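# Seat the cable runway's far end on the bracket

## Task

Set the far end of the cable runway down on the bracket's seat, between its two lugs, so that the end overlaps the seat by one third or more.

## Robot and tools

Robots. Four Kinova Gen3 arms, arm1 to arm4, each with a five-fingered right hand. Base (base_link) positions in the scene frame, metres, quaternions w,x,y,z: arm1 x=-0.998 y=-0.482 z=+0.844 (+0.770, -0.001, -0.006, +0.638); arm2 x=-0.301 y=+0.521 z=+0.804 (+0.650, -0.005, -0.004, -0.760); arm3 x=+0.621 y=-0.541 z=+0.760 (+0.662, -0.004, -0.007, +0.750); arm4 x=+1.221 y=+0.502 z=+0.815 (+0.720, +0.005, +0.000, -0.694). Each base looks along its own +x. A hand reaches roughly 1.06 m from its joint 1 axis.

Frames. One scene frame in metres, origin on the floor, +z up. The hand point sits 0.045 m ahead of the palm; its +z runs along straightened fingers, +y out of the palm, +x across the palm away from the thumb. Straight fingers extend 0.06 to 0.07 m past the point and lie 0.06 m behind it along -y. A wrist bracket on the little-finger side juts out and can strike things. Printed hand positions drift more at long reach.

move. Keys arm1, arm2, arm3, arm4 (each optional, one object per arm) plus cameras. Inside an arm's object:
- joints: a dictionary by name of absolute targets. joint1_rad to joint7_rad in radians; ranges joint1/3/5/7 -6.283 to 6.283, joint2 -2.249 to 2.249, joint4 -2.579 to 2.579, joint6 -2.099 to 2.099. Joint1 positive turns clockwise seen from above; joint2 0 is upright, positive leans forward. Hand keys hand_little, hand_ring, hand_middle, hand_index, hand_thumb_bend run -1 (curled) to +1 (straight); hand_thumb_turn -1 puts the thumb opposite the fingers, +1 beside the palm. hand_force_limit (-1 to 1) sets closing force from about 0 to 10 N (15 N thumb); hand_speed (-0.96 to 1) sets finger speed, full at +0.48 and above. Scenes start at force 0 and speed -0.8; close at -0.94 or slower for a soft grip.
- target: seven numbers [x, y, z, qw, qx, qy, qz], an absolute pose of the hand point in the scene frame, reached along a straight line from hand_target. With target, joints may hold only the hand_ keys, otherwise the call is rejected.
- speed: top speed of that straight path, 0.002 to 0.5 m/s, default 0.25; rotation limited to double that in rad/s.
- min_time_s: 0.1 to 8 s, lower bound on that arm's joint motions.
All parts of one call start together; hand paths finish together and stop after 10 s; no action exceeds 15 s. Paths do not dodge objects or arms, may lag, wander or overshoot speed near a straight arm. A left-out arm may still be driving to an older target. cameras: list from arm1_cam_wrist, arm2_cam_wrist, arm3_cam_wrist, arm4_cam_wrist, cam_high, or ["all"]; [] for none; omitted means all only for an empty move. An empty move returns full state and images.

wait: seconds (0 to 10), optional cameras; commands nothing new.
zoom_image: camera name and region [x0, y0, x1, y1] in pixels of that camera's newest image (896x504, origin top-left), at most 504 by 504.
show_instructions: no arguments; shows the reference pages (a five-finger hand page).
finished_scene: optional scene 1; final. The runway must stay in place with the robots let go.

Results. "move" lists arms given motion; "as last shown" marks an uncommanded arm whose status lines read "not commanded". "pictures" gives image order. "hand" is the measured pose, "hand_target" the pose the held joint targets imply. Status words: done (within 1 cm and 2 degrees, or 0.01 rad), off_target (resting short, perhaps still pushing), time_out (stop; joint holds where it rests), not_followed, "joint command not followed" and "pose unreachable" (a safety check withheld the arm). hand_stopped_by gives six words for little, ring, middle, index, thumb_bend, thumb_turn: moving, target, force, stalled, fault. *_load_n are fingertip loads in N, positive when pushed open. Joint velocities in rad/s ("within noise" when still), joint torques, Flange force (has bias; "no reading" possible). MOTOR HOT, OVER-TEMPERATURE FAULT and limit_stop_at_motor_heat report heating; resend stopped targets.

Gripping. A finger motor moves only when its target changes by 0.002 or more, then locks at the target or on reaching the force limit. To squeeze harder raise hand_force_limit and send a more closed target; to release send a more open one.

Cautions. Never let two robots press together, including fingers closing on another arm's fingers; the safety check can be late. The arm keeps pushing after contact until moved away. Torque faults (joint1-4 104.5 N m, joint5-7 51.3 N m, or drifting over 5 degrees from plan) freeze that arm 10 s; weak motors can sag under load. Do not knock objects off the work area or to the floor, drop or fling parts, or ram fixed things. A refused call or a stop cancels the remaining move, wait and finished_scene calls in the same reply. Loose objects may get brief random shoves. Holding loads or stretched poses heats motors.

Each tool is called as a command line: name --argument value for each argument, lists and objects as JSON in quotes; but a table of rows of numbers goes row by row, as --pt "numbers of a row", without its own name.

Reference images:

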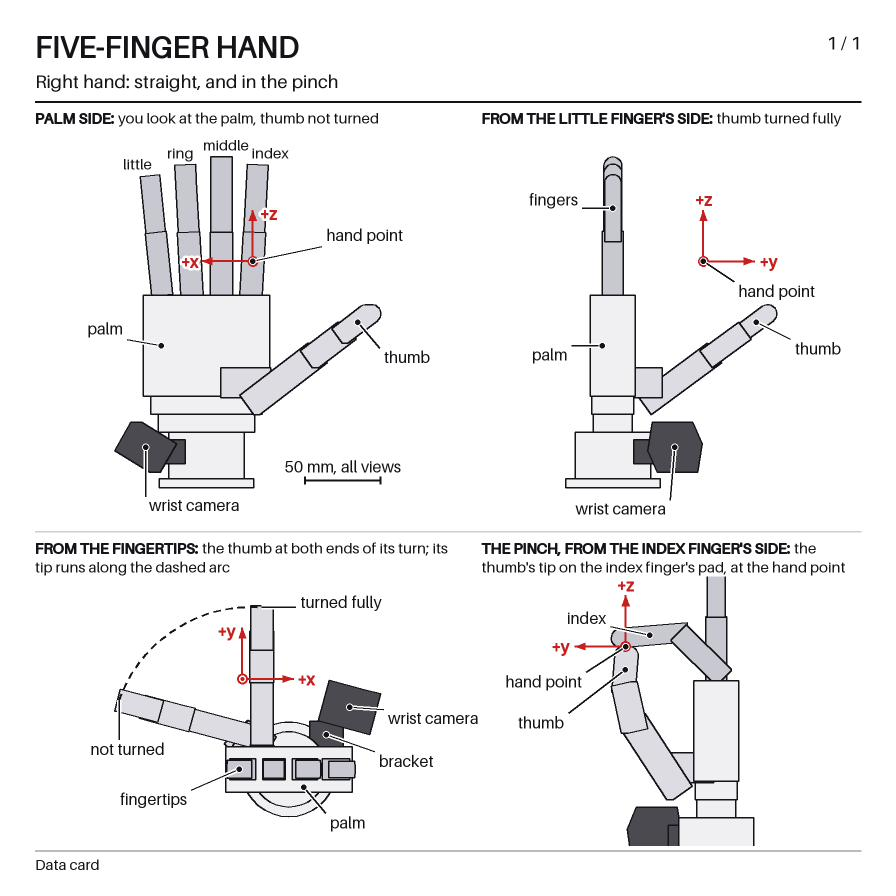

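## Session

move --cameras '["all"]'

Scene clock: 0.00 s.
Joint torques (N m): no reading
Flange force (N): no reading
Joint velocities: within noise
arm1.joint_positions: joint1_rad=-0.081 joint2_rad=-0.325 joint3_rad=-0.065 joint4_rad=+1.489 joint5_rad=-0.031 joint6_rad=+2.052 joint7_rad=-1.849 hand_little=+1.000 hand_ring=+1.000 hand_middle=+1.000 hand_index=+1.000 hand_thumb_turn=+1.000 hand_thumb_bend=+1.000 hand_force_limit=+0.000 hand_speed=-0.800
arm1.joint_status: not commanded
arm1.hand_stopped_by: target,target,target,target,target,target
arm1.little_load_n: 0.0
arm1.ring_load_n: 0.0
arm1.middle_load_n: 0.0
arm1.index_load_n: 0.0
arm1.thumb_bend_load_n: 0.0
arm1.thumb_turn_load_n: 0.0
arm1.hand: x=-1.0334 y=-0.3075 z=+1.3283 quat_wxyz=(+0.020, +0.589, -0.808, +0.028) (m; scene frame)
arm1.hand_target: x=-1.0334 y=-0.3075 z=+1.3283 quat_wxyz=(+0.020, +0.589, -0.808, +0.028) (m; scene frame)
arm1.hand_status: not commanded
arm2.joint_positions: joint1_rad=+0.063 joint2_rad=-0.454 joint3_rad=-0.038 joint4_rad=+1.497 joint5_rad=-0.064 joint6_rad=+1.969 joint7_rad=-1.667 hand_little=+1.000 hand_ring=+1.000 hand_middle=+1.000 hand_index=+1.000 hand_thumb_turn=+1.000 hand_thumb_bend=+1.000 hand_force_limit=+0.000 hand_speed=-0.800
arm2.joint_status: not commanded
arm2.hand_stopped_by: target,target,target,target,target,target
arm2.little_load_n: 0.0
arm2.ring_load_n: 0.0
arm2.middle_load_n: 0.0
arm2.index_load_n: 0.0
arm2.thumb_bend_load_n: 0.0
arm2.thumb_turn_load_n: 0.0
arm2.hand: x=-0.2747 y=+0.3581 z=+1.3152 quat_wxyz=(-0.063, -0.788, -0.612, +0.039) (m; scene frame)
arm2.hand_target: x=-0.2747 y=+0.3581 z=+1.3152 quat_wxyz=(-0.063, -0.788, -0.612, +0.039) (m; scene frame)
arm2.hand_status: not commanded
arm3.joint_positions: joint1_rad=-0.045 joint2_rad=-0.445 joint3_rad=-0.041 joint4_rad=+1.482 joint5_rad=+0.011 joint6_rad=+1.957 joint7_rad=-1.832 hand_little=+1.000 hand_ring=+1.000 hand_middle=+1.000 hand_index=+1.000 hand_thumb_turn=+1.000 hand_thumb_bend=+1.000 hand_force_limit=+0.000 hand_speed=-0.800
arm3.joint_status: not commanded
arm3.hand_stopped_by: target,target,target,target,target,target
arm3.little_load_n: 0.0
arm3.ring_load_n: 0.0
arm3.middle_load_n: 0.0
arm3.index_load_n: 0.0
arm3.thumb_bend_load_n: 0.0
arm3.thumb_turn_load_n: 0.0
arm3.hand: x=+0.5505 y=-0.3711 z=+1.2714 quat_wxyz=(-0.057, +0.684, -0.725, -0.052) (m; scene frame)
arm3.hand_target: x=+0.5505 y=-0.3711 z=+1.2714 quat_wxyz=(-0.057, +0.684, -0.725, -0.052) (m; scene frame)
arm3.hand_status: not commanded
arm4.joint_positions: joint1_rad=-0.242 joint2_rad=-0.425 joint3_rad=-0.064 joint4_rad=+1.432 joint5_rad=-0.026 joint6_rad=+1.954 joint7_rad=-2.115 hand_little=+1.000 hand_ring=+1.000 hand_middle=+1.000 hand_index=+1.000 hand_thumb_turn=+1.000 hand_thumb_bend=+1.000 hand_force_limit=+0.000 hand_speed=-0.800
arm4.joint_status: not commanded
arm4.hand_stopped_by: target,target,target,target,target,target
arm4.little_load_n: 0.0
arm4.ring_load_n: 0.0
arm4.middle_load_n: 0.0
arm4.index_load_n: 0.0
arm4.thumb_bend_load_n: 0.0
arm4.thumb_turn_load_n: 0.0
arm4.hand: x=+1.3097 y=+0.3121 z=+1.3438 quat_wxyz=(-0.083, -0.769, -0.633, +0.027) (m; scene frame)
arm4.hand_target: x=+1.3097 y=+0.3121 z=+1.3438 quat_wxyz=(-0.083, -0.769, -0.633, +0.027) (m; scene frame)
arm4.hand_status: not commanded
pictures: arm1_cam_wrist, arm2_cam_wrist, arm3_cam_wrist, arm4_cam_wrist, cam_high

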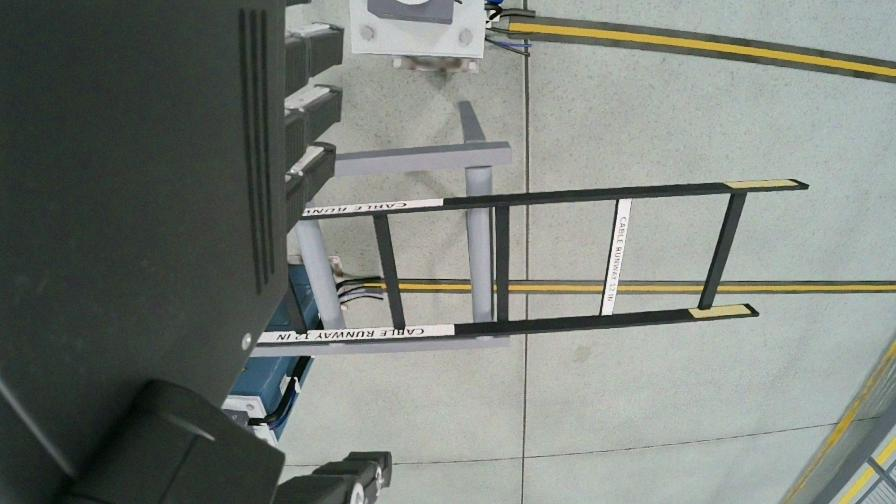

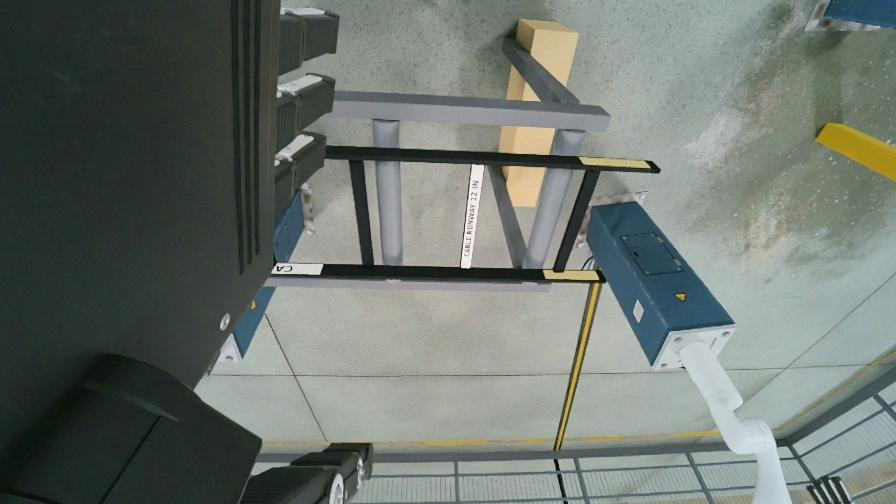

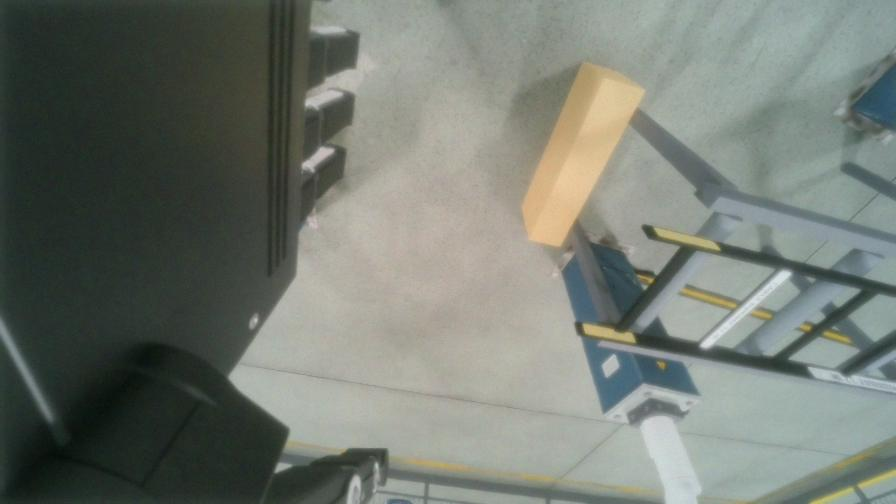

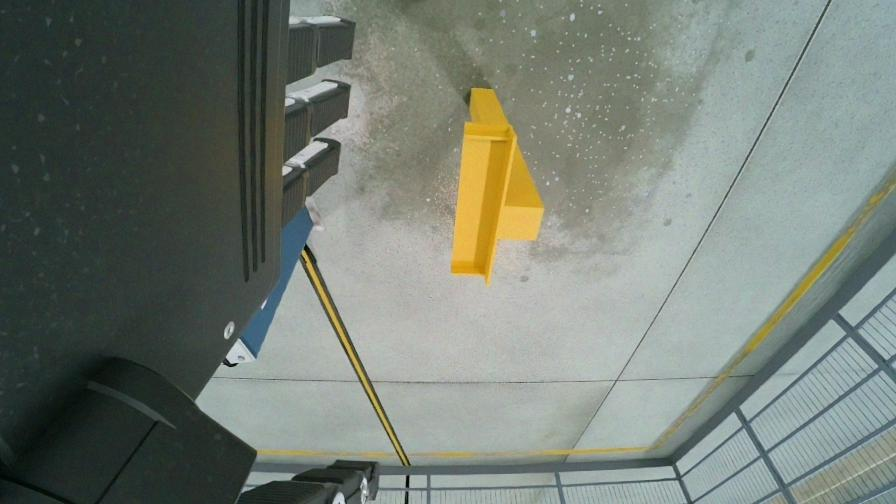

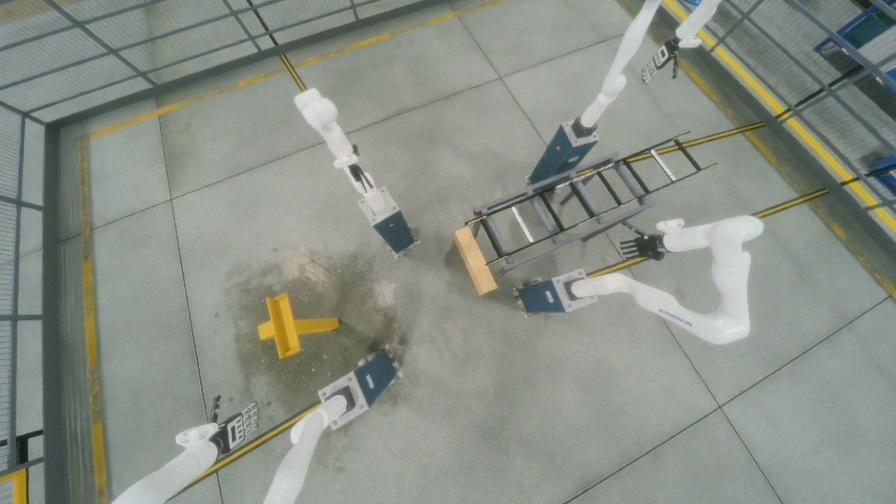

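zoom_image --camera "cam_high" --region '[220, 110, 720, 400]'

zoom_image --camera "arm4_cam_wrist" --region '[400, 50, 600, 320]'

zoom_image --camera "arm2_cam_wrist" --region '[260, 0, 700, 380]'

zoom_image --camera "arm3_cam_wrist" --region '[460, 40, 896, 420]'

zoom_image --camera "arm1_cam_wrist" --region '[230, 60, 700, 400]'

Scaled by 1.008 from the camera's image (finer frame: 1280x720).

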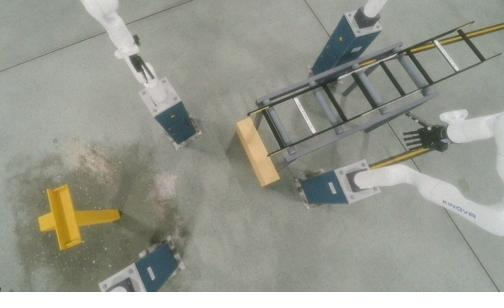

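Scaled by 1.867 from the camera's image (finer frame: 1280x720).

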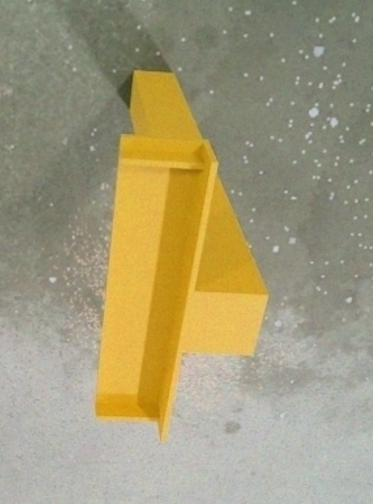

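Scaled by 1.145 from the camera's image (finer frame: 1280x720).

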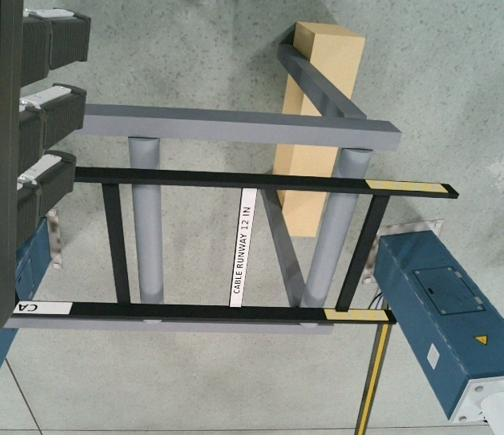

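Scaled by 1.156 from the camera's image (finer frame: 1280x720).

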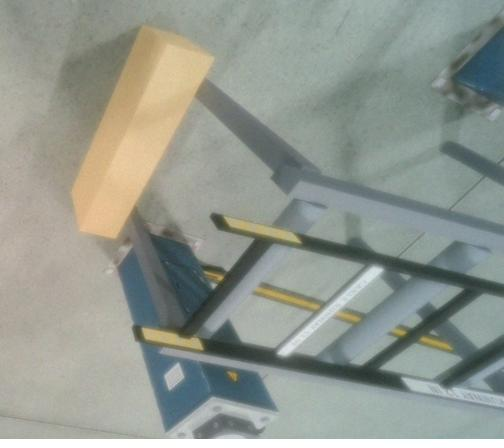

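Scaled by 1.072 from the camera's image (finer frame: 1280x720).

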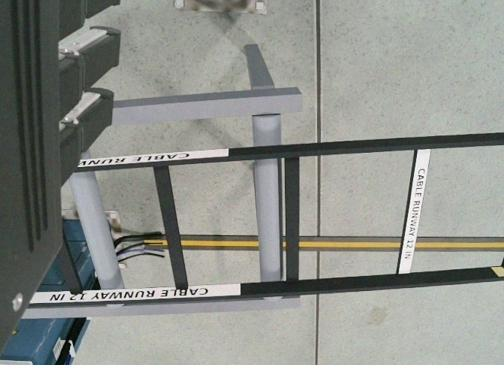

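zoom_image --camera "cam_high" --region '[440, 190, 580, 310]'

zoom_image --camera "cam_high" --region '[570, 110, 730, 230]'

zoom_image --camera "cam_high" --region '[230, 270, 370, 390]'

zoom_image --camera "arm2_cam_wrist" --region '[460, 100, 700, 300]'

zoom_image --camera "arm1_cam_wrist" --region '[560, 150, 840, 350]'

zoom_image --camera "arm3_cam_wrist" --region '[500, 170, 780, 400]'

Scaled by 3.600 from the camera's image (finer frame: 1280x720).

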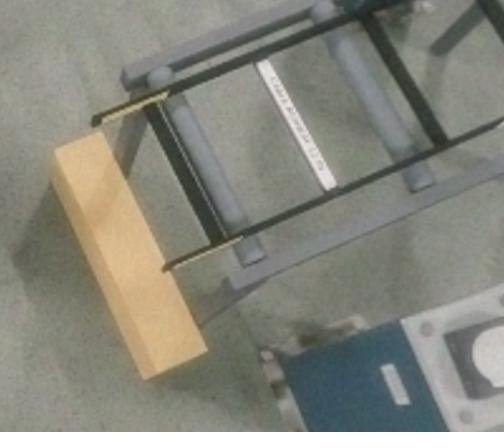

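Scaled by 3.150 from the camera's image (finer frame: 1280x720).

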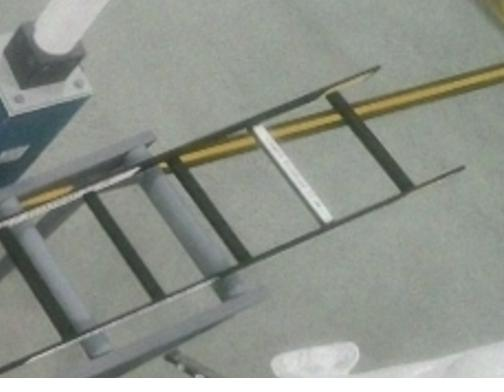

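Scaled by 3.600 from the camera's image (finer frame: 1280x720).

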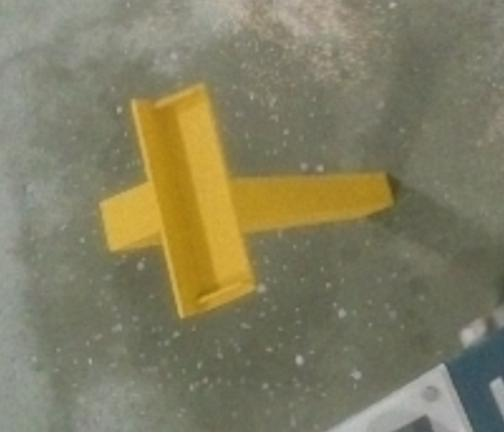

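Scaled by 2.100 from the camera's image (finer frame: 1280x720).

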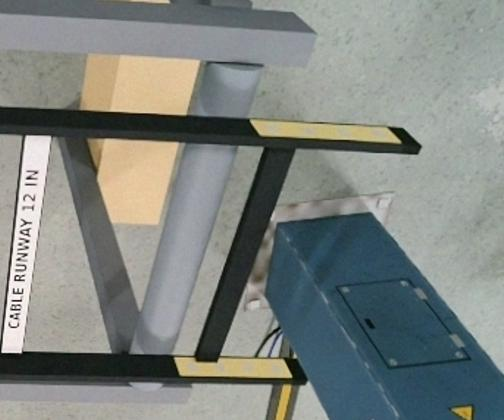

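Scaled by 1.800 from the camera's image (finer frame: 1280x720).

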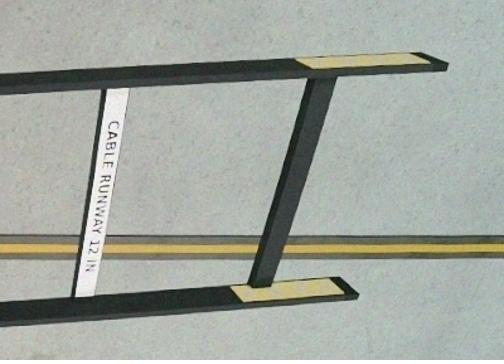

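Scaled by 1.800 from the camera's image (finer frame: 1280x720).

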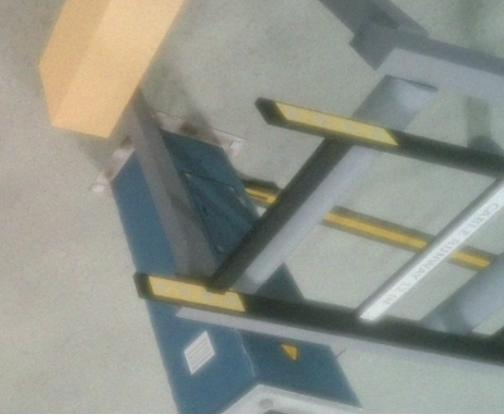

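move --arm2 '{"target": [-0.64, 0.05, 1.05, 0, -0.7071, -0.7071, 0], "speed": 0.3}' --arm3 '{"joints": {"joint7_rad": 1.31}}' --cameras '["arm2_cam_wrist", "arm3_cam_wrist", "cam_high"]'

Scene clock: 221.10 s.
Joint torques (N m): arm1=[0.25 -1.59 0.14 -5.78 -0.05 -0.18 0.22] | arm2=[1.15 -19.31 0.8 -9.15 -0.5 0.19 -0.07] | arm3=[0.21 1.03 0.69 -7 0.25 -0.21 0.17] | arm4=[0.71 -0.77 0.86 -5.93 0.23 -0.52 0.5]
Flange force (N): arm1=[-1.7 1.4 -7.2] | arm2=[9.5 11.1 4.0] | arm3=[-0.4 -2.8 -0.7] | arm4=[-1.8 5.9 -6.4]
move: arm2 done; arm3 done
Joint velocities: within noise
arm1, arm4: as last shown
arm2.joint_positions: joint1_rad=+0.368 joint2_rad=+0.776 joint3_rad=+0.408 joint4_rad=+0.927 joint5_rad=-0.274 joint6_rad=+1.495 joint7_rad=-0.724 hand_little=+1.000 hand_ring=+1.000 hand_middle=+1.000 hand_index=+1.000 hand_thumb_turn=+1.000 hand_thumb_bend=+1.000 hand_force_limit=+0.000 hand_speed=-0.800
arm2.joint_status: not commanded
arm2.hand_stopped_by: target,target,target,target,target,target
arm2.little_load_n: 0.0
arm2.ring_load_n: 0.0
arm2.middle_load_n: 0.0
arm2.index_load_n: 0.0
arm2.thumb_bend_load_n: 0.0
arm2.thumb_turn_load_n: 0.0
arm2.hand: x=-0.6400 y=+0.0500 z=+1.0500 quat_wxyz=(+0.000, -0.707, -0.707, +0.000)
arm2.hand_target: x=-0.6400 y=+0.0500 z=+1.0500 quat_wxyz=(+0.000, -0.707, -0.707, +0.000)
arm2.hand_status: done (0.000 m and 0.0 deg from the pose sent, 0.546 m and 16.7 deg at the start)
arm3.joint_positions: joint1_rad=-0.045 joint2_rad=-0.445 joint3_rad=-0.041 joint4_rad=+1.482 joint5_rad=+0.011 joint6_rad=+1.957 joint7_rad=+1.310 hand_little=+1.000 hand_ring=+1.000 hand_middle=+1.000 hand_index=+1.000 hand_thumb_turn=+1.000 hand_thumb_bend=+1.000 hand_force_limit=+0.000 hand_speed=-0.800
arm3.joint_status: all done
arm3.hand_stopped_by: target,target,target,target,target,target
arm3.little_load_n: 0.0
arm3.ring_load_n: 0.0
arm3.middle_load_n: 0.0
arm3.index_load_n: 0.0
arm3.thumb_bend_load_n: 0.0
arm3.thumb_turn_load_n: 0.0
arm3.hand: x=+0.6672 y=-0.4388 z=+1.2623 quat_wxyz=(-0.052, +0.725, +0.684, +0.057)
arm3.hand_target: x=+0.6672 y=-0.4388 z=+1.2623 quat_wxyz=(-0.052, +0.725, +0.684, +0.057)
arm3.hand_status: not commanded
arm2_cam_wrist: T_world_to_cam=[[0.96388, 0.2635, 0.03873, 0.56265], [0.20522, -0.8275, 0.52261, -0.37417], [0.16976, -0.49579, -0.85169, 1.14143]] pos_world=[-0.6593, 0.10802, 1.1459]
arm3_cam_wrist: T_world_to_cam=[[0.98395, 0.17323, 0.04281, -0.63173], [0.14606, -0.9197, 0.36445, -0.96081], [0.1025, -0.35235, -0.93024, 1.06874]] pos_world=[0.65238, -0.39765, 1.3714]

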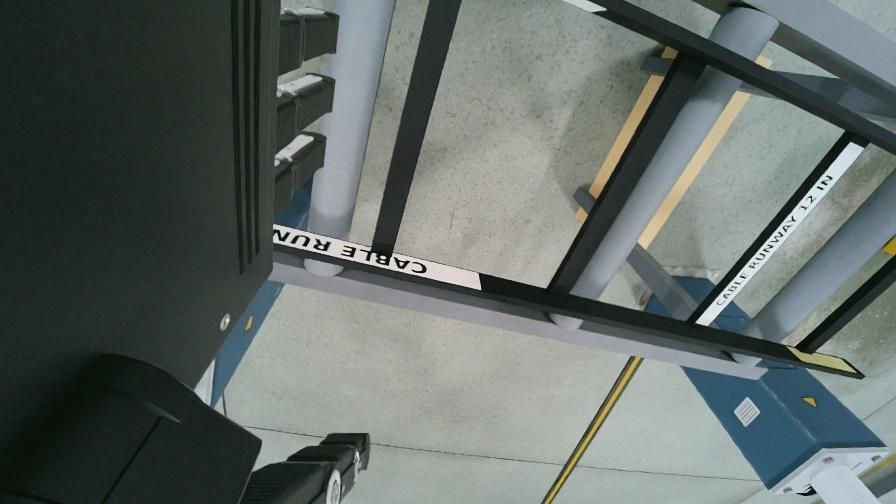

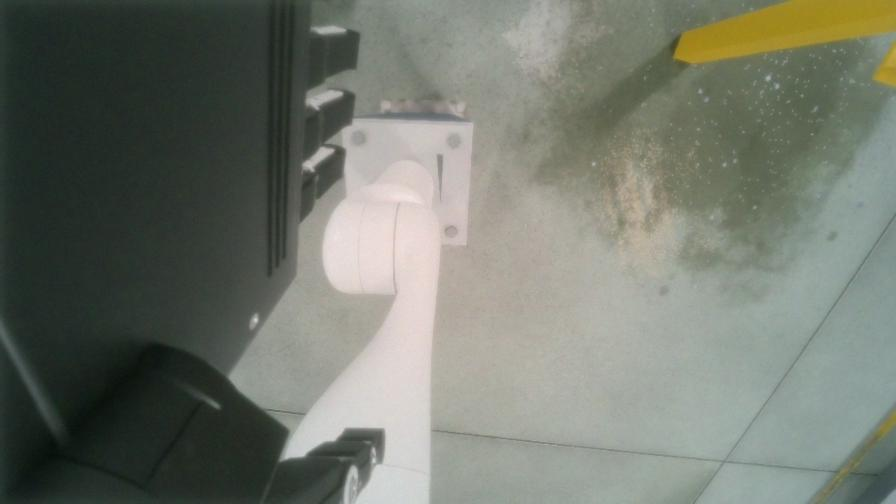

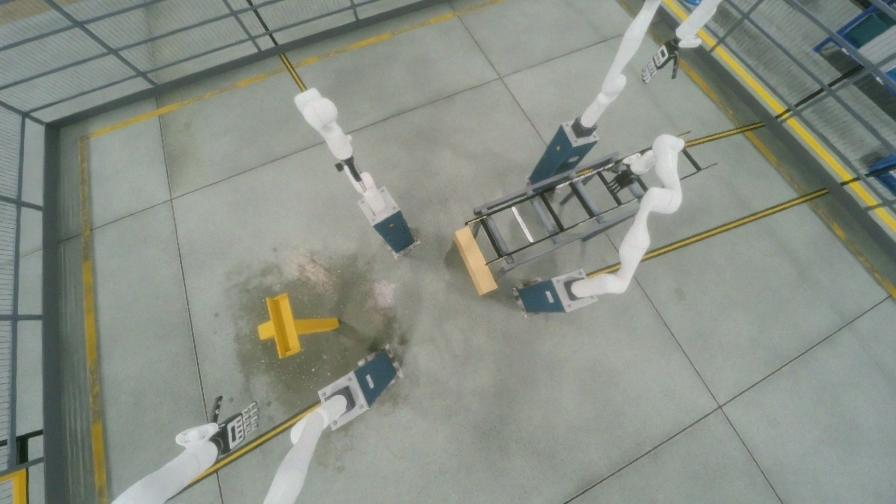

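zoom_image --camera "arm2_cam_wrist" --region '[270, 120, 620, 360]'

zoom_image --camera "arm2_cam_wrist" --region '[640, 0, 896, 400]'

Scaled by 1.440 from the camera's image (finer frame: 1280x720).

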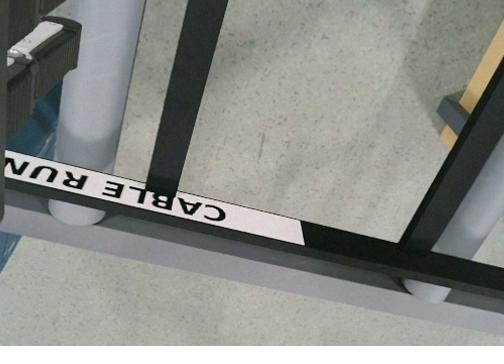

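Scaled by 1.260 from the camera's image (finer frame: 1280x720).

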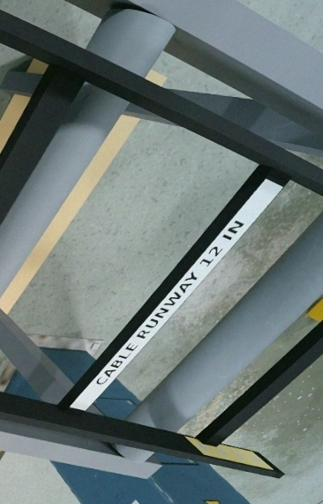

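move --arm2 '{"target": [-0.605, 0.04, 0.91, 0, -0.7071, -0.7071, 0], "speed": 0.2}' --arm3 '{"target": [0.53, -0.12, 1.15, 0, 0.7071, 0.7071, 0], "speed": 0.3}' --cameras '["arm2_cam_wrist", "arm3_cam_wrist", "cam_high"]'

zoom_image --camera "cam_high" --region '[560, 110, 720, 230]'

Scene clock: 254.30 s.
Joint torques (N m): arm1=[0.07 -1.63 0.04 -5.76 -0.1 -0.19 0.21] | arm2=[1.21 -19.14 1.24 -8.11 -0.47 0.19 -0.08] | arm3=[0.48 -16.02 0.51 -7.73 0.14 0.13 0.14] | arm4=[0.73 -0.81 0.84 -5.91 0.23 -0.51 0.49]
Flange force (N): arm1=[-1.9 1.0 -7.4] | arm2=[6.9 8.2 -0.7] | arm3=[2.1 -1.8 -0.8] | arm4=[-2.0 5.9 -6.5]
move: arm2 done; arm3 done
Joint velocities: within noise
arm1, arm4: as last shown
arm2.joint_positions: joint1_rad=+0.290 joint2_rad=+0.848 joint3_rad=+0.374 joint4_rad=+1.259 joint5_rad=-0.305 joint6_rad=+1.101 joint7_rad=-0.727 hand_little=+1.000 hand_ring=+1.000 hand_middle=+1.000 hand_index=+1.000 hand_thumb_turn=+1.000 hand_thumb_bend=+1.000 hand_force_limit=+0.000 hand_speed=-0.800
arm2.joint_status: not commanded
arm2.hand_stopped_by: target,target,target,target,target,target
arm2.little_load_n: 0.0
arm2.ring_load_n: 0.5
arm2.middle_load_n: 0.0
arm2.index_load_n: 0.0
arm2.thumb_bend_load_n: 0.0
arm2.thumb_turn_load_n: 0.0
arm2.hand: x=-0.6050 y=+0.0400 z=+0.9100 quat_wxyz=(+0.000, -0.707, -0.707, +0.000)
arm2.hand_target: x=-0.6050 y=+0.0400 z=+0.9100 quat_wxyz=(+0.000, -0.707, -0.707, +0.000)
arm2.hand_status: done (0.000 m and 0.0 deg from the pose sent, 0.145 m and 0.0 deg at the start)
arm3.joint_positions: joint1_rad=-0.139 joint2_rad=+0.403 joint3_rad=-0.155 joint4_rad=+1.040 joint5_rad=+0.045 joint6_rad=+1.700 joint7_rad=+1.172 hand_little=+1.000 hand_ring=+1.000 hand_middle=+1.000 hand_index=+1.000 hand_thumb_turn=+1.000 hand_thumb_bend=+1.000 hand_force_limit=+0.000 hand_speed=-0.800
arm3.joint_status: not commanded
arm3.hand_stopped_by: target,target,target,target,target,target
arm3.little_load_n: 0.0
arm3.ring_load_n: 0.0
arm3.middle_load_n: 0.0
arm3.index_load_n: 0.0
arm3.thumb_bend_load_n: 0.0
arm3.thumb_turn_load_n: 0.0
arm3.hand: x=+0.5300 y=-0.1200 z=+1.1500 quat_wxyz=(+0.000, +0.707, +0.707, +0.000)
arm3.hand_target: x=+0.5300 y=-0.1200 z=+1.1500 quat_wxyz=(+0.000, +0.707, +0.707, +0.000)
arm3.hand_status: done (0.000 m and 0.0 deg from the pose sent, 0.365 m and 9.4 deg at the start)
arm4.middle_load_n: 0.5
arm2_cam_wrist: T_world_to_cam=[[0.9639, 0.26343, 0.03878, 0.53694], [0.20513, -0.82753, 0.52261, -0.31651], [0.16976, -0.49579, -0.85169, 1.0113]] pos_world=[-0.6243, 0.09802, 1.0059]
arm3_cam_wrist: T_world_to_cam=[[0.97249, 0.23292, 0.00348, -0.4887], [0.20015, -0.84311, 0.49911, -0.78093], [0.11919, -0.48468, -0.86653, 0.99269]] pos_world=[0.51323, -0.06343, 1.25167]

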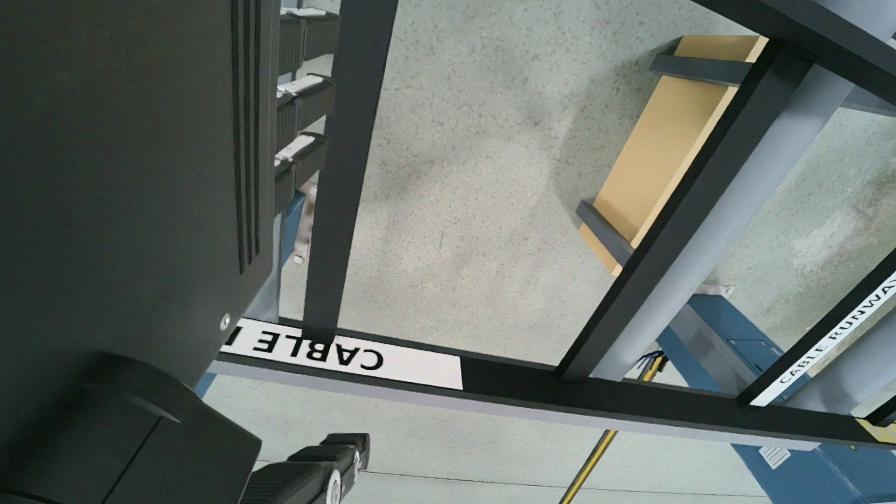

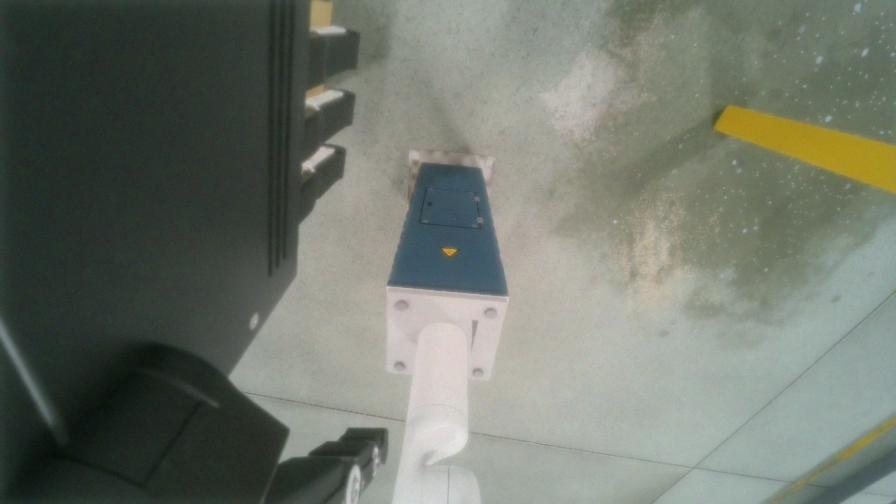

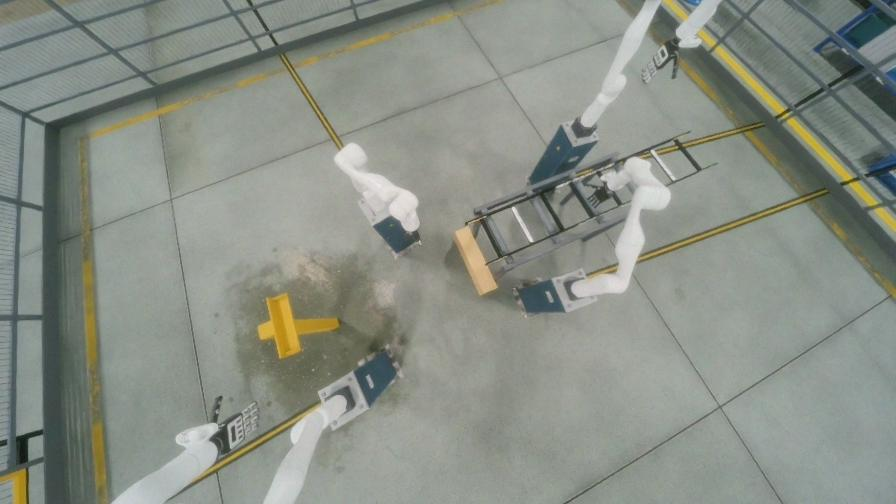

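Scaled by 3.150 from the camera's image (finer frame: 1280x720).

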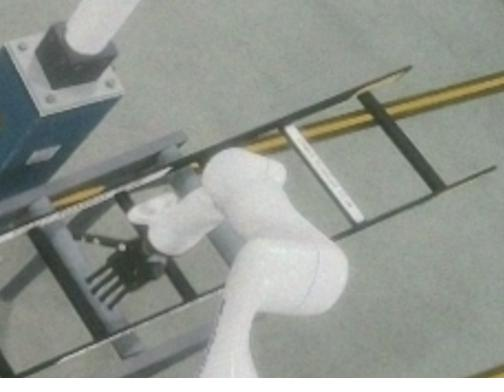

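move --arm2 '{"target": [-0.624, 0.03, 0.91, 0, -0.7071, -0.7071, 0], "speed": 0.2}'

move --arm2 '{"target": [-0.624, 0.03, 0.873, 0, -0.7071, -0.7071, 0], "speed": 0.1}' --cameras '["arm2_cam_wrist"]'

Scene clock: 271.00 s.
Joint torques (N m): arm1=[0.11 -1.49 0.07 -5.85 -0.09 -0.25 0.24] | arm2=[1.25 -19.99 1.22 -8.34 -0.52 0.16 -0.07] | arm3=[0.45 -16.04 0.48 -7.7 0.13 0.11 0.15] | arm4=[0.73 -0.81 0.88 -5.92 0.25 -0.53 0.5]
Flange force (N): arm1=[-1.4 1.1 -7.0] | arm2=[7.5 8.9 -0.4] | arm3=[2.3 -1.8 -0.9] | arm4=[-1.8 6.0 -6.5]
move: arm2 done
Joint velocities: within noise
arm1, arm3, arm4: as last shown
arm2.joint_positions: joint1_rad=+0.319 joint2_rad=+0.892 joint3_rad=+0.373 joint4_rad=+1.164 joint5_rad=-0.308 joint6_rad=+1.150 joint7_rad=-0.723 hand_little=+1.000 hand_ring=+1.000 hand_middle=+1.000 hand_index=+1.000 hand_thumb_turn=+1.000 hand_thumb_bend=+1.000 hand_force_limit=+0.000 hand_speed=-0.800
arm2.joint_status: not commanded
arm2.hand_stopped_by: target,target,target,target,target,target
arm2.little_load_n: 0.0
arm2.ring_load_n: 0.0
arm2.middle_load_n: 0.0
arm2.index_load_n: 0.0
arm2.thumb_bend_load_n: 0.0
arm2.thumb_turn_load_n: 0.0
arm2.hand: x=-0.6240 y=+0.0300 z=+0.9100 quat_wxyz=(+0.000, -0.707, -0.707, +0.000)
arm2.hand_target: x=-0.6240 y=+0.0300 z=+0.9100 quat_wxyz=(+0.000, -0.707, -0.707, +0.000)
arm2.hand_status: done (0.000 m and 0.0 deg from the pose sent, 0.021 m and 0.0 deg at the start)
arm4.middle_load_n: 0.0
pictures: none

Scene clock: 271.97 s.
Joint torques (N m): arm1=[0.16 -1.57 0.17 -5.85 -0.12 -0.17 0.26] | arm2=[1.13 -20.1 1.25 -7.94 -0.48 0.21 -0.08] | arm3=[0.4 -16.04 0.51 -7.68 0.14 0.15 0.18] | arm4=[0.71 -0.79 0.89 -5.9 0.24 -0.52 0.47]
Flange force (N): arm1=[-1.6 1.5 -6.9] | arm2=[7.1 8.3 -1.3] | arm3=[2.3 -1.8 -0.9] | arm4=[-1.9 6.0 -6.5]
move: arm2 done
Joint velocities: within noise
arm1, arm3, arm4: as last shown
arm2.joint_positions: joint1_rad=+0.323 joint2_rad=+0.936 joint3_rad=+0.360 joint4_rad=+1.202 joint5_rad=-0.321 joint6_rad=+1.070 joint7_rad=-0.712 hand_little=+1.000 hand_ring=+1.000 hand_middle=+1.000 hand_index=+1.000 hand_thumb_turn=+1.000 hand_thumb_bend=+1.000 hand_force_limit=+0.000 hand_speed=-0.800
arm2.joint_status: not commanded
arm2.hand_stopped_by: target,target,target,target,target,target
arm2.little_load_n: 0.0
arm2.ring_load_n: 0.0
arm2.middle_load_n: 0.0
arm2.index_load_n: 0.0
arm2.thumb_bend_load_n: 0.0
arm2.thumb_turn_load_n: 0.0
arm2.hand: x=-0.6240 y=+0.0300 z=+0.8730 quat_wxyz=(+0.000, -0.707, -0.707, +0.000)
arm2.hand_target: x=-0.6240 y=+0.0300 z=+0.8730 quat_wxyz=(+0.000, -0.707, -0.707, +0.000)
arm2.hand_status: done (0.000 m and 0.0 deg from the pose sent, 0.037 m and 0.0 deg at the start)
arm2_cam_wrist: T_world_to_cam=[[0.96388, 0.2635, 0.03873, 0.55935], [0.20522, -0.8275, 0.52261, -0.3015], [0.16976, -0.49579, -0.85169, 0.97805]] pos_world=[-0.6433, 0.08802, 0.9689]

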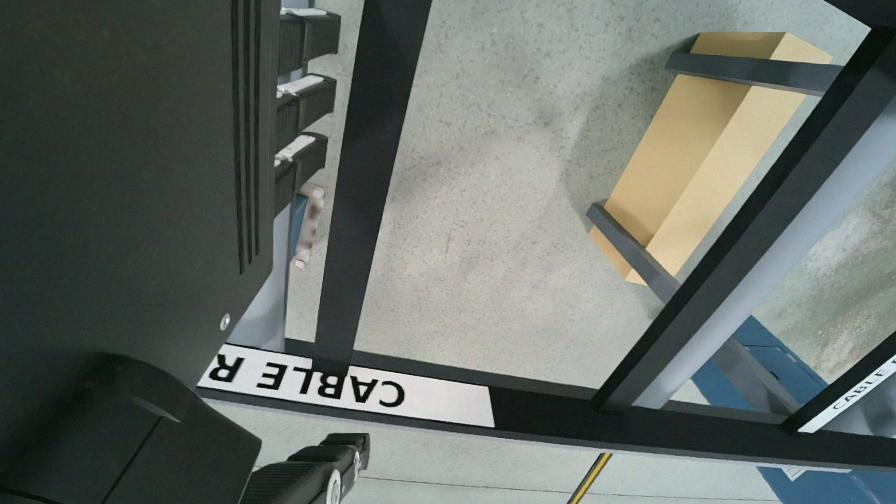

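move --arm2 '{"target": [-0.624, -0.02, 0.88, 0, -0.7071, -0.7071, 0], "speed": 0.1}'

move --arm2 '{"target": [-0.504, -0.022, 0.88, 0, -0.7071, -0.7071, 0], "speed": 0.06}' --cameras '["arm2_cam_wrist", "cam_high"]'

zoom_image --camera "cam_high" --region '[440, 110, 720, 310]'

Scene clock: 282.47 s.
Joint torques (N m): arm1=[0.13 -1.57 0.11 -5.76 -0.09 -0.23 0.24] | arm2=[1.21 -21.57 1.28 -8.5 -0.48 0.11 -0.09] | arm3=[0.43 -16.01 0.48 -7.71 0.15 0.12 0.15] | arm4=[0.72 -0.79 0.86 -5.91 0.24 -0.5 0.5]
Flange force (N): arm1=[-1.6 1.3 -7.4] | arm2=[9.8 9.7 -0.6] | arm3=[2.2 -1.7 -0.8] | arm4=[-1.9 6.0 -6.4]
move: arm2 done
Joint velocities: within noise
arm1, arm3, arm4: as last shown
arm1.little_load_n: -0.5
arm2.joint_positions: joint1_rad=+0.302 joint2_rad=+1.021 joint3_rad=+0.365 joint4_rad=+0.986 joint5_rad=-0.326 joint6_rad=+1.197 joint7_rad=-0.790 hand_little=+1.000 hand_ring=+1.000 hand_middle=+1.000 hand_index=+1.000 hand_thumb_turn=+1.000 hand_thumb_bend=+1.000 hand_force_limit=+0.000 hand_speed=-0.800
arm2.joint_status: not commanded
arm2.hand_stopped_by: target,target,target,target,target,target
arm2.little_load_n: 0.0
arm2.ring_load_n: 0.0
arm2.middle_load_n: 0.0
arm2.index_load_n: 0.0
arm2.thumb_bend_load_n: 0.0
arm2.thumb_turn_load_n: 0.0
arm2.hand: x=-0.6240 y=-0.0200 z=+0.8800 quat_wxyz=(+0.000, -0.707, -0.707, +0.000)
arm2.hand_target: x=-0.6240 y=-0.0200 z=+0.8800 quat_wxyz=(+0.000, -0.707, -0.707, +0.000)
arm2.hand_status: done (0.000 m and 0.0 deg from the pose sent, 0.050 m and 0.0 deg at the start)
pictures: none

Scene clock: 284.97 s.
Joint torques (N m): arm1=[0.11 -1.48 0.11 -5.81 -0.05 -0.12 0.26] | arm2=[1.27 -19.36 1.36 -7.78 -0.46 0.21 -0.08] | arm3=[0.39 -16.03 0.5 -7.73 0.16 0.12 0.15] | arm4=[0.73 -0.81 0.86 -5.9 0.24 -0.5 0.48]
Flange force (N): arm1=[-1.5 1.4 -6.8] | arm2=[7.8 6.4 -1.2] | arm3=[2.2 -1.7 -0.8] | arm4=[-1.9 5.9 -6.5]
move: arm2 done
Joint velocities: within noise
arm1, arm3, arm4: as last shown
arm1.little_load_n: 0.0
arm1.thumb_bend_load_n: -0.5
arm2.joint_positions: joint1_rad=+0.085 joint2_rad=+0.881 joint3_rad=+0.370 joint4_rad=+1.303 joint5_rad=-0.327 joint6_rad=+1.029 joint7_rad=-0.912 hand_little=+1.000 hand_ring=+1.000 hand_middle=+1.000 hand_index=+1.000 hand_thumb_turn=+1.000 hand_thumb_bend=+1.000 hand_force_limit=+0.000 hand_speed=-0.800
arm2.joint_status: not commanded
arm2.hand_stopped_by: target,target,target,target,target,target
arm2.little_load_n: 0.0
arm2.ring_load_n: 0.0
arm2.middle_load_n: 0.0
arm2.index_load_n: 0.0
arm2.thumb_bend_load_n: 0.0
arm2.thumb_turn_load_n: 0.0
arm2.hand: x=-0.5040 y=-0.0220 z=+0.8800 quat_wxyz=(+0.000, -0.707, -0.707, +0.000)
arm2.hand_target: x=-0.5040 y=-0.0220 z=+0.8800 quat_wxyz=(+0.000, -0.707, -0.707, +0.000)
arm2.hand_status: done (0.000 m and 0.0 deg from the pose sent, 0.120 m and 0.0 deg at the start)
arm2_cam_wrist: T_world_to_cam=[[0.96388, 0.26349, 0.0387, 0.45714], [0.20521, -0.82746, 0.52268, -0.37289], [0.16975, -0.49586, -0.85165, 0.93782]] pos_world=[-0.5233, 0.03602, 0.9759]

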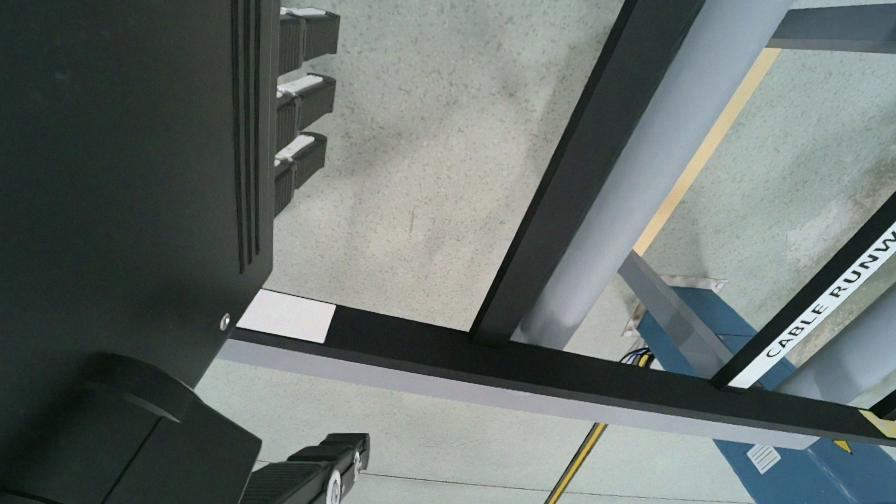

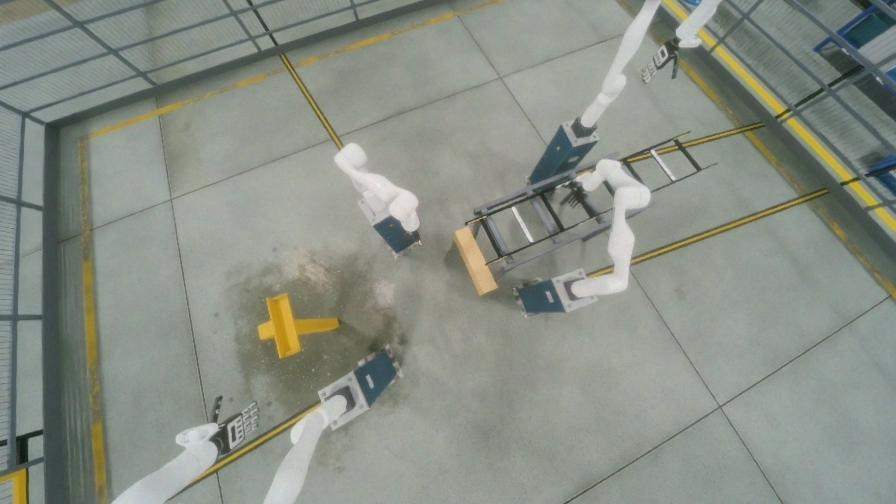

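Scaled by 1.800 from the camera's image (finer frame: 1280x720).

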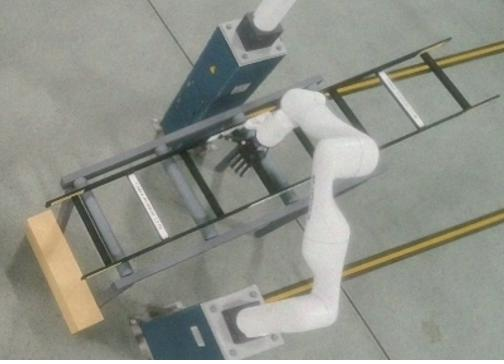

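move --arm2 '{"target": [-0.624, -0.02, 0.90, 0, -0.7071, -0.7071, 0], "speed": 0.2}'

move --arm2 '{"target": [-0.624, -0.02, 0.857, 0, -0.7071, -0.7071, 0], "speed": 0.1}'

move --arm2 '{"target": [-0.524, -0.0215, 0.857, 0, -0.7071, -0.7071, 0], "speed": 0.05}' --cameras '["arm2_cam_wrist", "cam_high"]'

zoom_image --camera "cam_high" --region '[440, 110, 720, 310]'

Scene clock: 307.33 s.
Joint torques (N m): arm1=[0.15 -1.53 0.07 -5.83 -0.06 -0.2 0.29] | arm2=[1.16 -21.53 1.18 -8.6 -0.54 0.14 -0.11] | arm3=[0.42 -16.01 0.51 -7.72 0.15 0.11 0.16] | arm4=[0.72 -0.79 0.89 -5.89 0.23 -0.51 0.49]
Flange force (N): arm1=[-1.5 1.3 -7.0] | arm2=[10.1 9.7 0.0] | arm3=[2.1 -1.7 -0.8] | arm4=[-1.9 6.0 -6.5]
move: arm2 done
Joint velocities: within noise
arm1, arm3, arm4: as last shown
arm1.middle_load_n: -0.5
arm1.thumb_bend_load_n: 0.0
arm2.joint_positions: joint1_rad=+0.301 joint2_rad=+1.000 joint3_rad=+0.373 joint4_rad=+0.964 joint5_rad=-0.323 joint6_rad=+1.240 joint7_rad=-0.795 hand_little=+1.000 hand_ring=+1.000 hand_middle=+1.000 hand_index=+1.000 hand_thumb_turn=+1.000 hand_thumb_bend=+1.000 hand_force_limit=+0.000 hand_speed=-0.800
arm2.joint_status: not commanded
arm2.hand_stopped_by: target,target,target,target,target,target
arm2.little_load_n: 0.0
arm2.ring_load_n: 0.0
arm2.middle_load_n: 0.0
arm2.index_load_n: 0.0
arm2.thumb_bend_load_n: 0.0
arm2.thumb_turn_load_n: 0.0
arm2.hand: x=-0.6240 y=-0.0200 z=+0.9000 quat_wxyz=(+0.000, -0.707, -0.707, +0.000)
arm2.hand_target: x=-0.6240 y=-0.0200 z=+0.9000 quat_wxyz=(+0.000, -0.707, -0.707, +0.000)
arm2.hand_status: done (0.000 m and 0.0 deg from the pose sent, 0.122 m and 0.0 deg at the start)
arm4.little_load_n: 0.5
arm4.thumb_bend_load_n: -0.5
pictures: none

Scene clock: 308.30 s.
Joint torques (N m): arm1=[0.18 -1.51 0.13 -5.8 -0.11 -0.17 0.25] | arm2=[1.17 -21.67 1.27 -8.24 -0.47 0.23 -0.09] | arm3=[0.45 -16.02 0.47 -7.76 0.13 0.16 0.19] | arm4=[0.71 -0.77 0.88 -5.89 0.25 -0.51 0.47]
Flange force (N): arm1=[-1.5 1.3 -7.0] | arm2=[9.4 9.2 -1.0] | arm3=[2.0 -1.8 -0.6] | arm4=[-1.9 5.9 -6.5]
move: arm2 done
Joint velocities: within noise
arm1.joint_positions: joint1_rad=-0.081 joint2_rad=-0.325 joint3_rad=-0.065 joint4_rad=+1.489 joint5_rad=-0.031 joint6_rad=+2.052 joint7_rad=-1.849 hand_little=+1.000 hand_ring=+1.000 hand_middle=+1.000 hand_index=+1.000 hand_thumb_turn=+1.000 hand_thumb_bend=+1.000 hand_force_limit=+0.000 hand_speed=-0.800
arm1.joint_status: not commanded
arm1.hand_stopped_by: target,target,target,target,target,target
arm1.little_load_n: 0.0
arm1.ring_load_n: 0.0
arm1.middle_load_n: 0.0
arm1.index_load_n: 0.5
arm1.thumb_bend_load_n: 0.0
arm1.thumb_turn_load_n: 0.0
arm1.hand: x=-1.0334 y=-0.3075 z=+1.3283 quat_wxyz=(+0.020, +0.589, -0.808, +0.028)
arm1.hand_target: x=-1.0334 y=-0.3075 z=+1.3283 quat_wxyz=(+0.020, +0.589, -0.808, +0.028)
arm1.hand_status: not commanded
arm2.joint_positions: joint1_rad=+0.301 joint2_rad=+1.048 joint3_rad=+0.361 joint4_rad=+1.007 joint5_rad=-0.335 joint6_rad=+1.150 joint7_rad=-0.783 hand_little=+1.000 hand_ring=+1.000 hand_middle=+1.000 hand_index=+1.000 hand_thumb_turn=+1.000 hand_thumb_bend=+1.000 hand_force_limit=+0.000 hand_speed=-0.800
arm2.joint_status: not commanded
arm2.hand_stopped_by: target,target,target,target,target,target
arm2.little_load_n: 0.0
arm2.ring_load_n: 0.0
arm2.middle_load_n: 0.0
arm2.index_load_n: 0.0
arm2.thumb_bend_load_n: 0.0
arm2.thumb_turn_load_n: 0.0
arm2.hand: x=-0.6240 y=-0.0200 z=+0.8569 quat_wxyz=(+0.000, -0.707, -0.707, +0.000)
arm2.hand_target: x=-0.6240 y=-0.0200 z=+0.8570 quat_wxyz=(+0.000, -0.707, -0.707, +0.000)
arm2.hand_status: done (0.000 m and 0.0 deg from the pose sent, 0.043 m and 0.0 deg at the start)
arm3: as last shown
arm4.joint_positions: joint1_rad=-0.242 joint2_rad=-0.425 joint3_rad=-0.064 joint4_rad=+1.432 joint5_rad=-0.026 joint6_rad=+1.954 joint7_rad=-2.115 hand_little=+1.000 hand_ring=+1.000 hand_middle=+1.000 hand_index=+1.000 hand_thumb_turn=+1.000 hand_thumb_bend=+1.000 hand_force_limit=+0.000 hand_speed=-0.800
arm4.joint_status: not commanded
arm4.hand_stopped_by: target,target,target,target,target,target
arm4.little_load_n: 0.0
arm4.ring_load_n: 0.0
arm4.middle_load_n: 0.0
arm4.index_load_n: 0.0
arm4.thumb_bend_load_n: 0.0
arm4.thumb_turn_load_n: 0.0
arm4.hand: x=+1.3097 y=+0.3121 z=+1.3438 quat_wxyz=(-0.083, -0.769, -0.633, +0.027)
arm4.hand_target: x=+1.3097 y=+0.3121 z=+1.3438 quat_wxyz=(-0.083, -0.769, -0.633, +0.027)
arm4.hand_status: not commanded
pictures: none

Scene clock: 310.80 s.
Joint torques (N m): arm1=[0.24 -1.56 0.12 -5.76 -0.05 -0.16 0.17] | arm2=[1.29 -19.74 1.38 -7.66 -0.46 0.21 -0.07] | arm3=[0.4 -16.04 0.5 -7.72 0.15 0.11 0.16] | arm4=[0.71 -0.79 0.87 -5.9 0.23 -0.51 0.49]
Flange force (N): arm1=[-1.7 1.1 -7.2] | arm2=[7.9 6.8 -1.7] | arm3=[2.2 -1.7 -0.8] | arm4=[-1.9 6.0 -6.5]
move: arm2 done
Joint velocities: within noise
arm1, arm3, arm4: as last shown
arm1.index_load_n: 0.0
arm2.joint_positions: joint1_rad=+0.124 joint2_rad=+0.931 joint3_rad=+0.364 joint4_rad=+1.280 joint5_rad=-0.340 joint6_rad=+1.003 joint7_rad=-0.877 hand_little=+1.000 hand_ring=+1.000 hand_middle=+1.000 hand_index=+1.000 hand_thumb_turn=+1.000 hand_thumb_bend=+1.000 hand_force_limit=+0.000 hand_speed=-0.800
arm2.joint_status: not commanded
arm2.hand_stopped_by: target,target,target,target,target,target
arm2.little_load_n: 0.0
arm2.ring_load_n: 0.0
arm2.middle_load_n: 0.0
arm2.index_load_n: 0.0
arm2.thumb_bend_load_n: 0.0
arm2.thumb_turn_load_n: 0.0
arm2.hand: x=-0.5240 y=-0.0216 z=+0.8570 quat_wxyz=(+0.000, -0.707, -0.707, +0.000)
arm2.hand_target: x=-0.5240 y=-0.0215 z=+0.8570 quat_wxyz=(+0.000, -0.707, -0.707, +0.000)
arm2.hand_status: done (0.000 m and 0.0 deg from the pose sent, 0.100 m and 0.0 deg at the start)
arm2_cam_wrist: T_world_to_cam=[[0.96388, 0.26352, 0.03869, 0.47721], [0.20523, -0.82743, 0.52273, -0.35647], [0.16976, -0.4959, -0.85162, 0.9218]] pos_world=[-0.5433, 0.03642, 0.9529]

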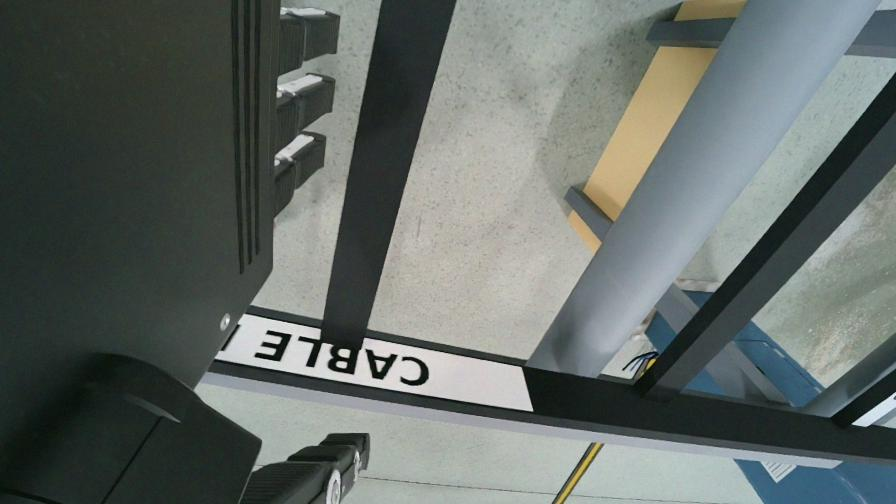

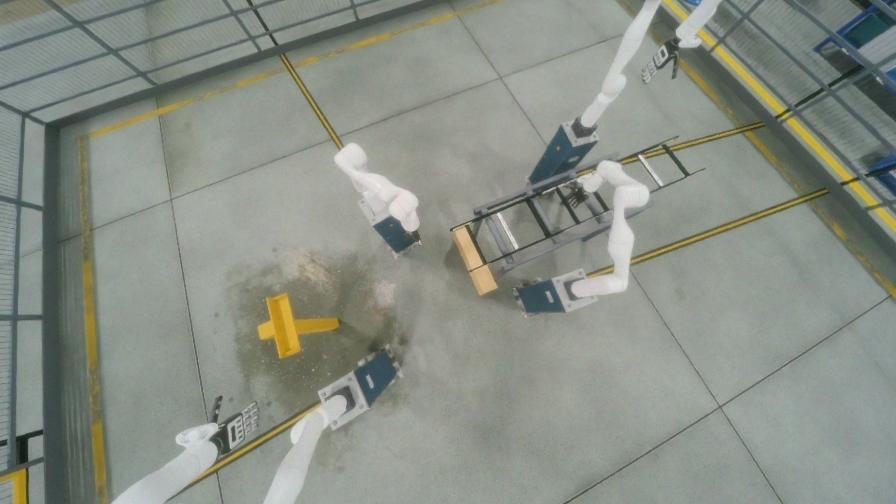

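Scaled by 1.800 from the camera's image (finer frame: 1280x720).

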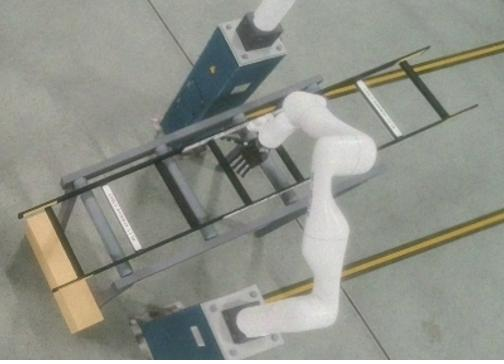

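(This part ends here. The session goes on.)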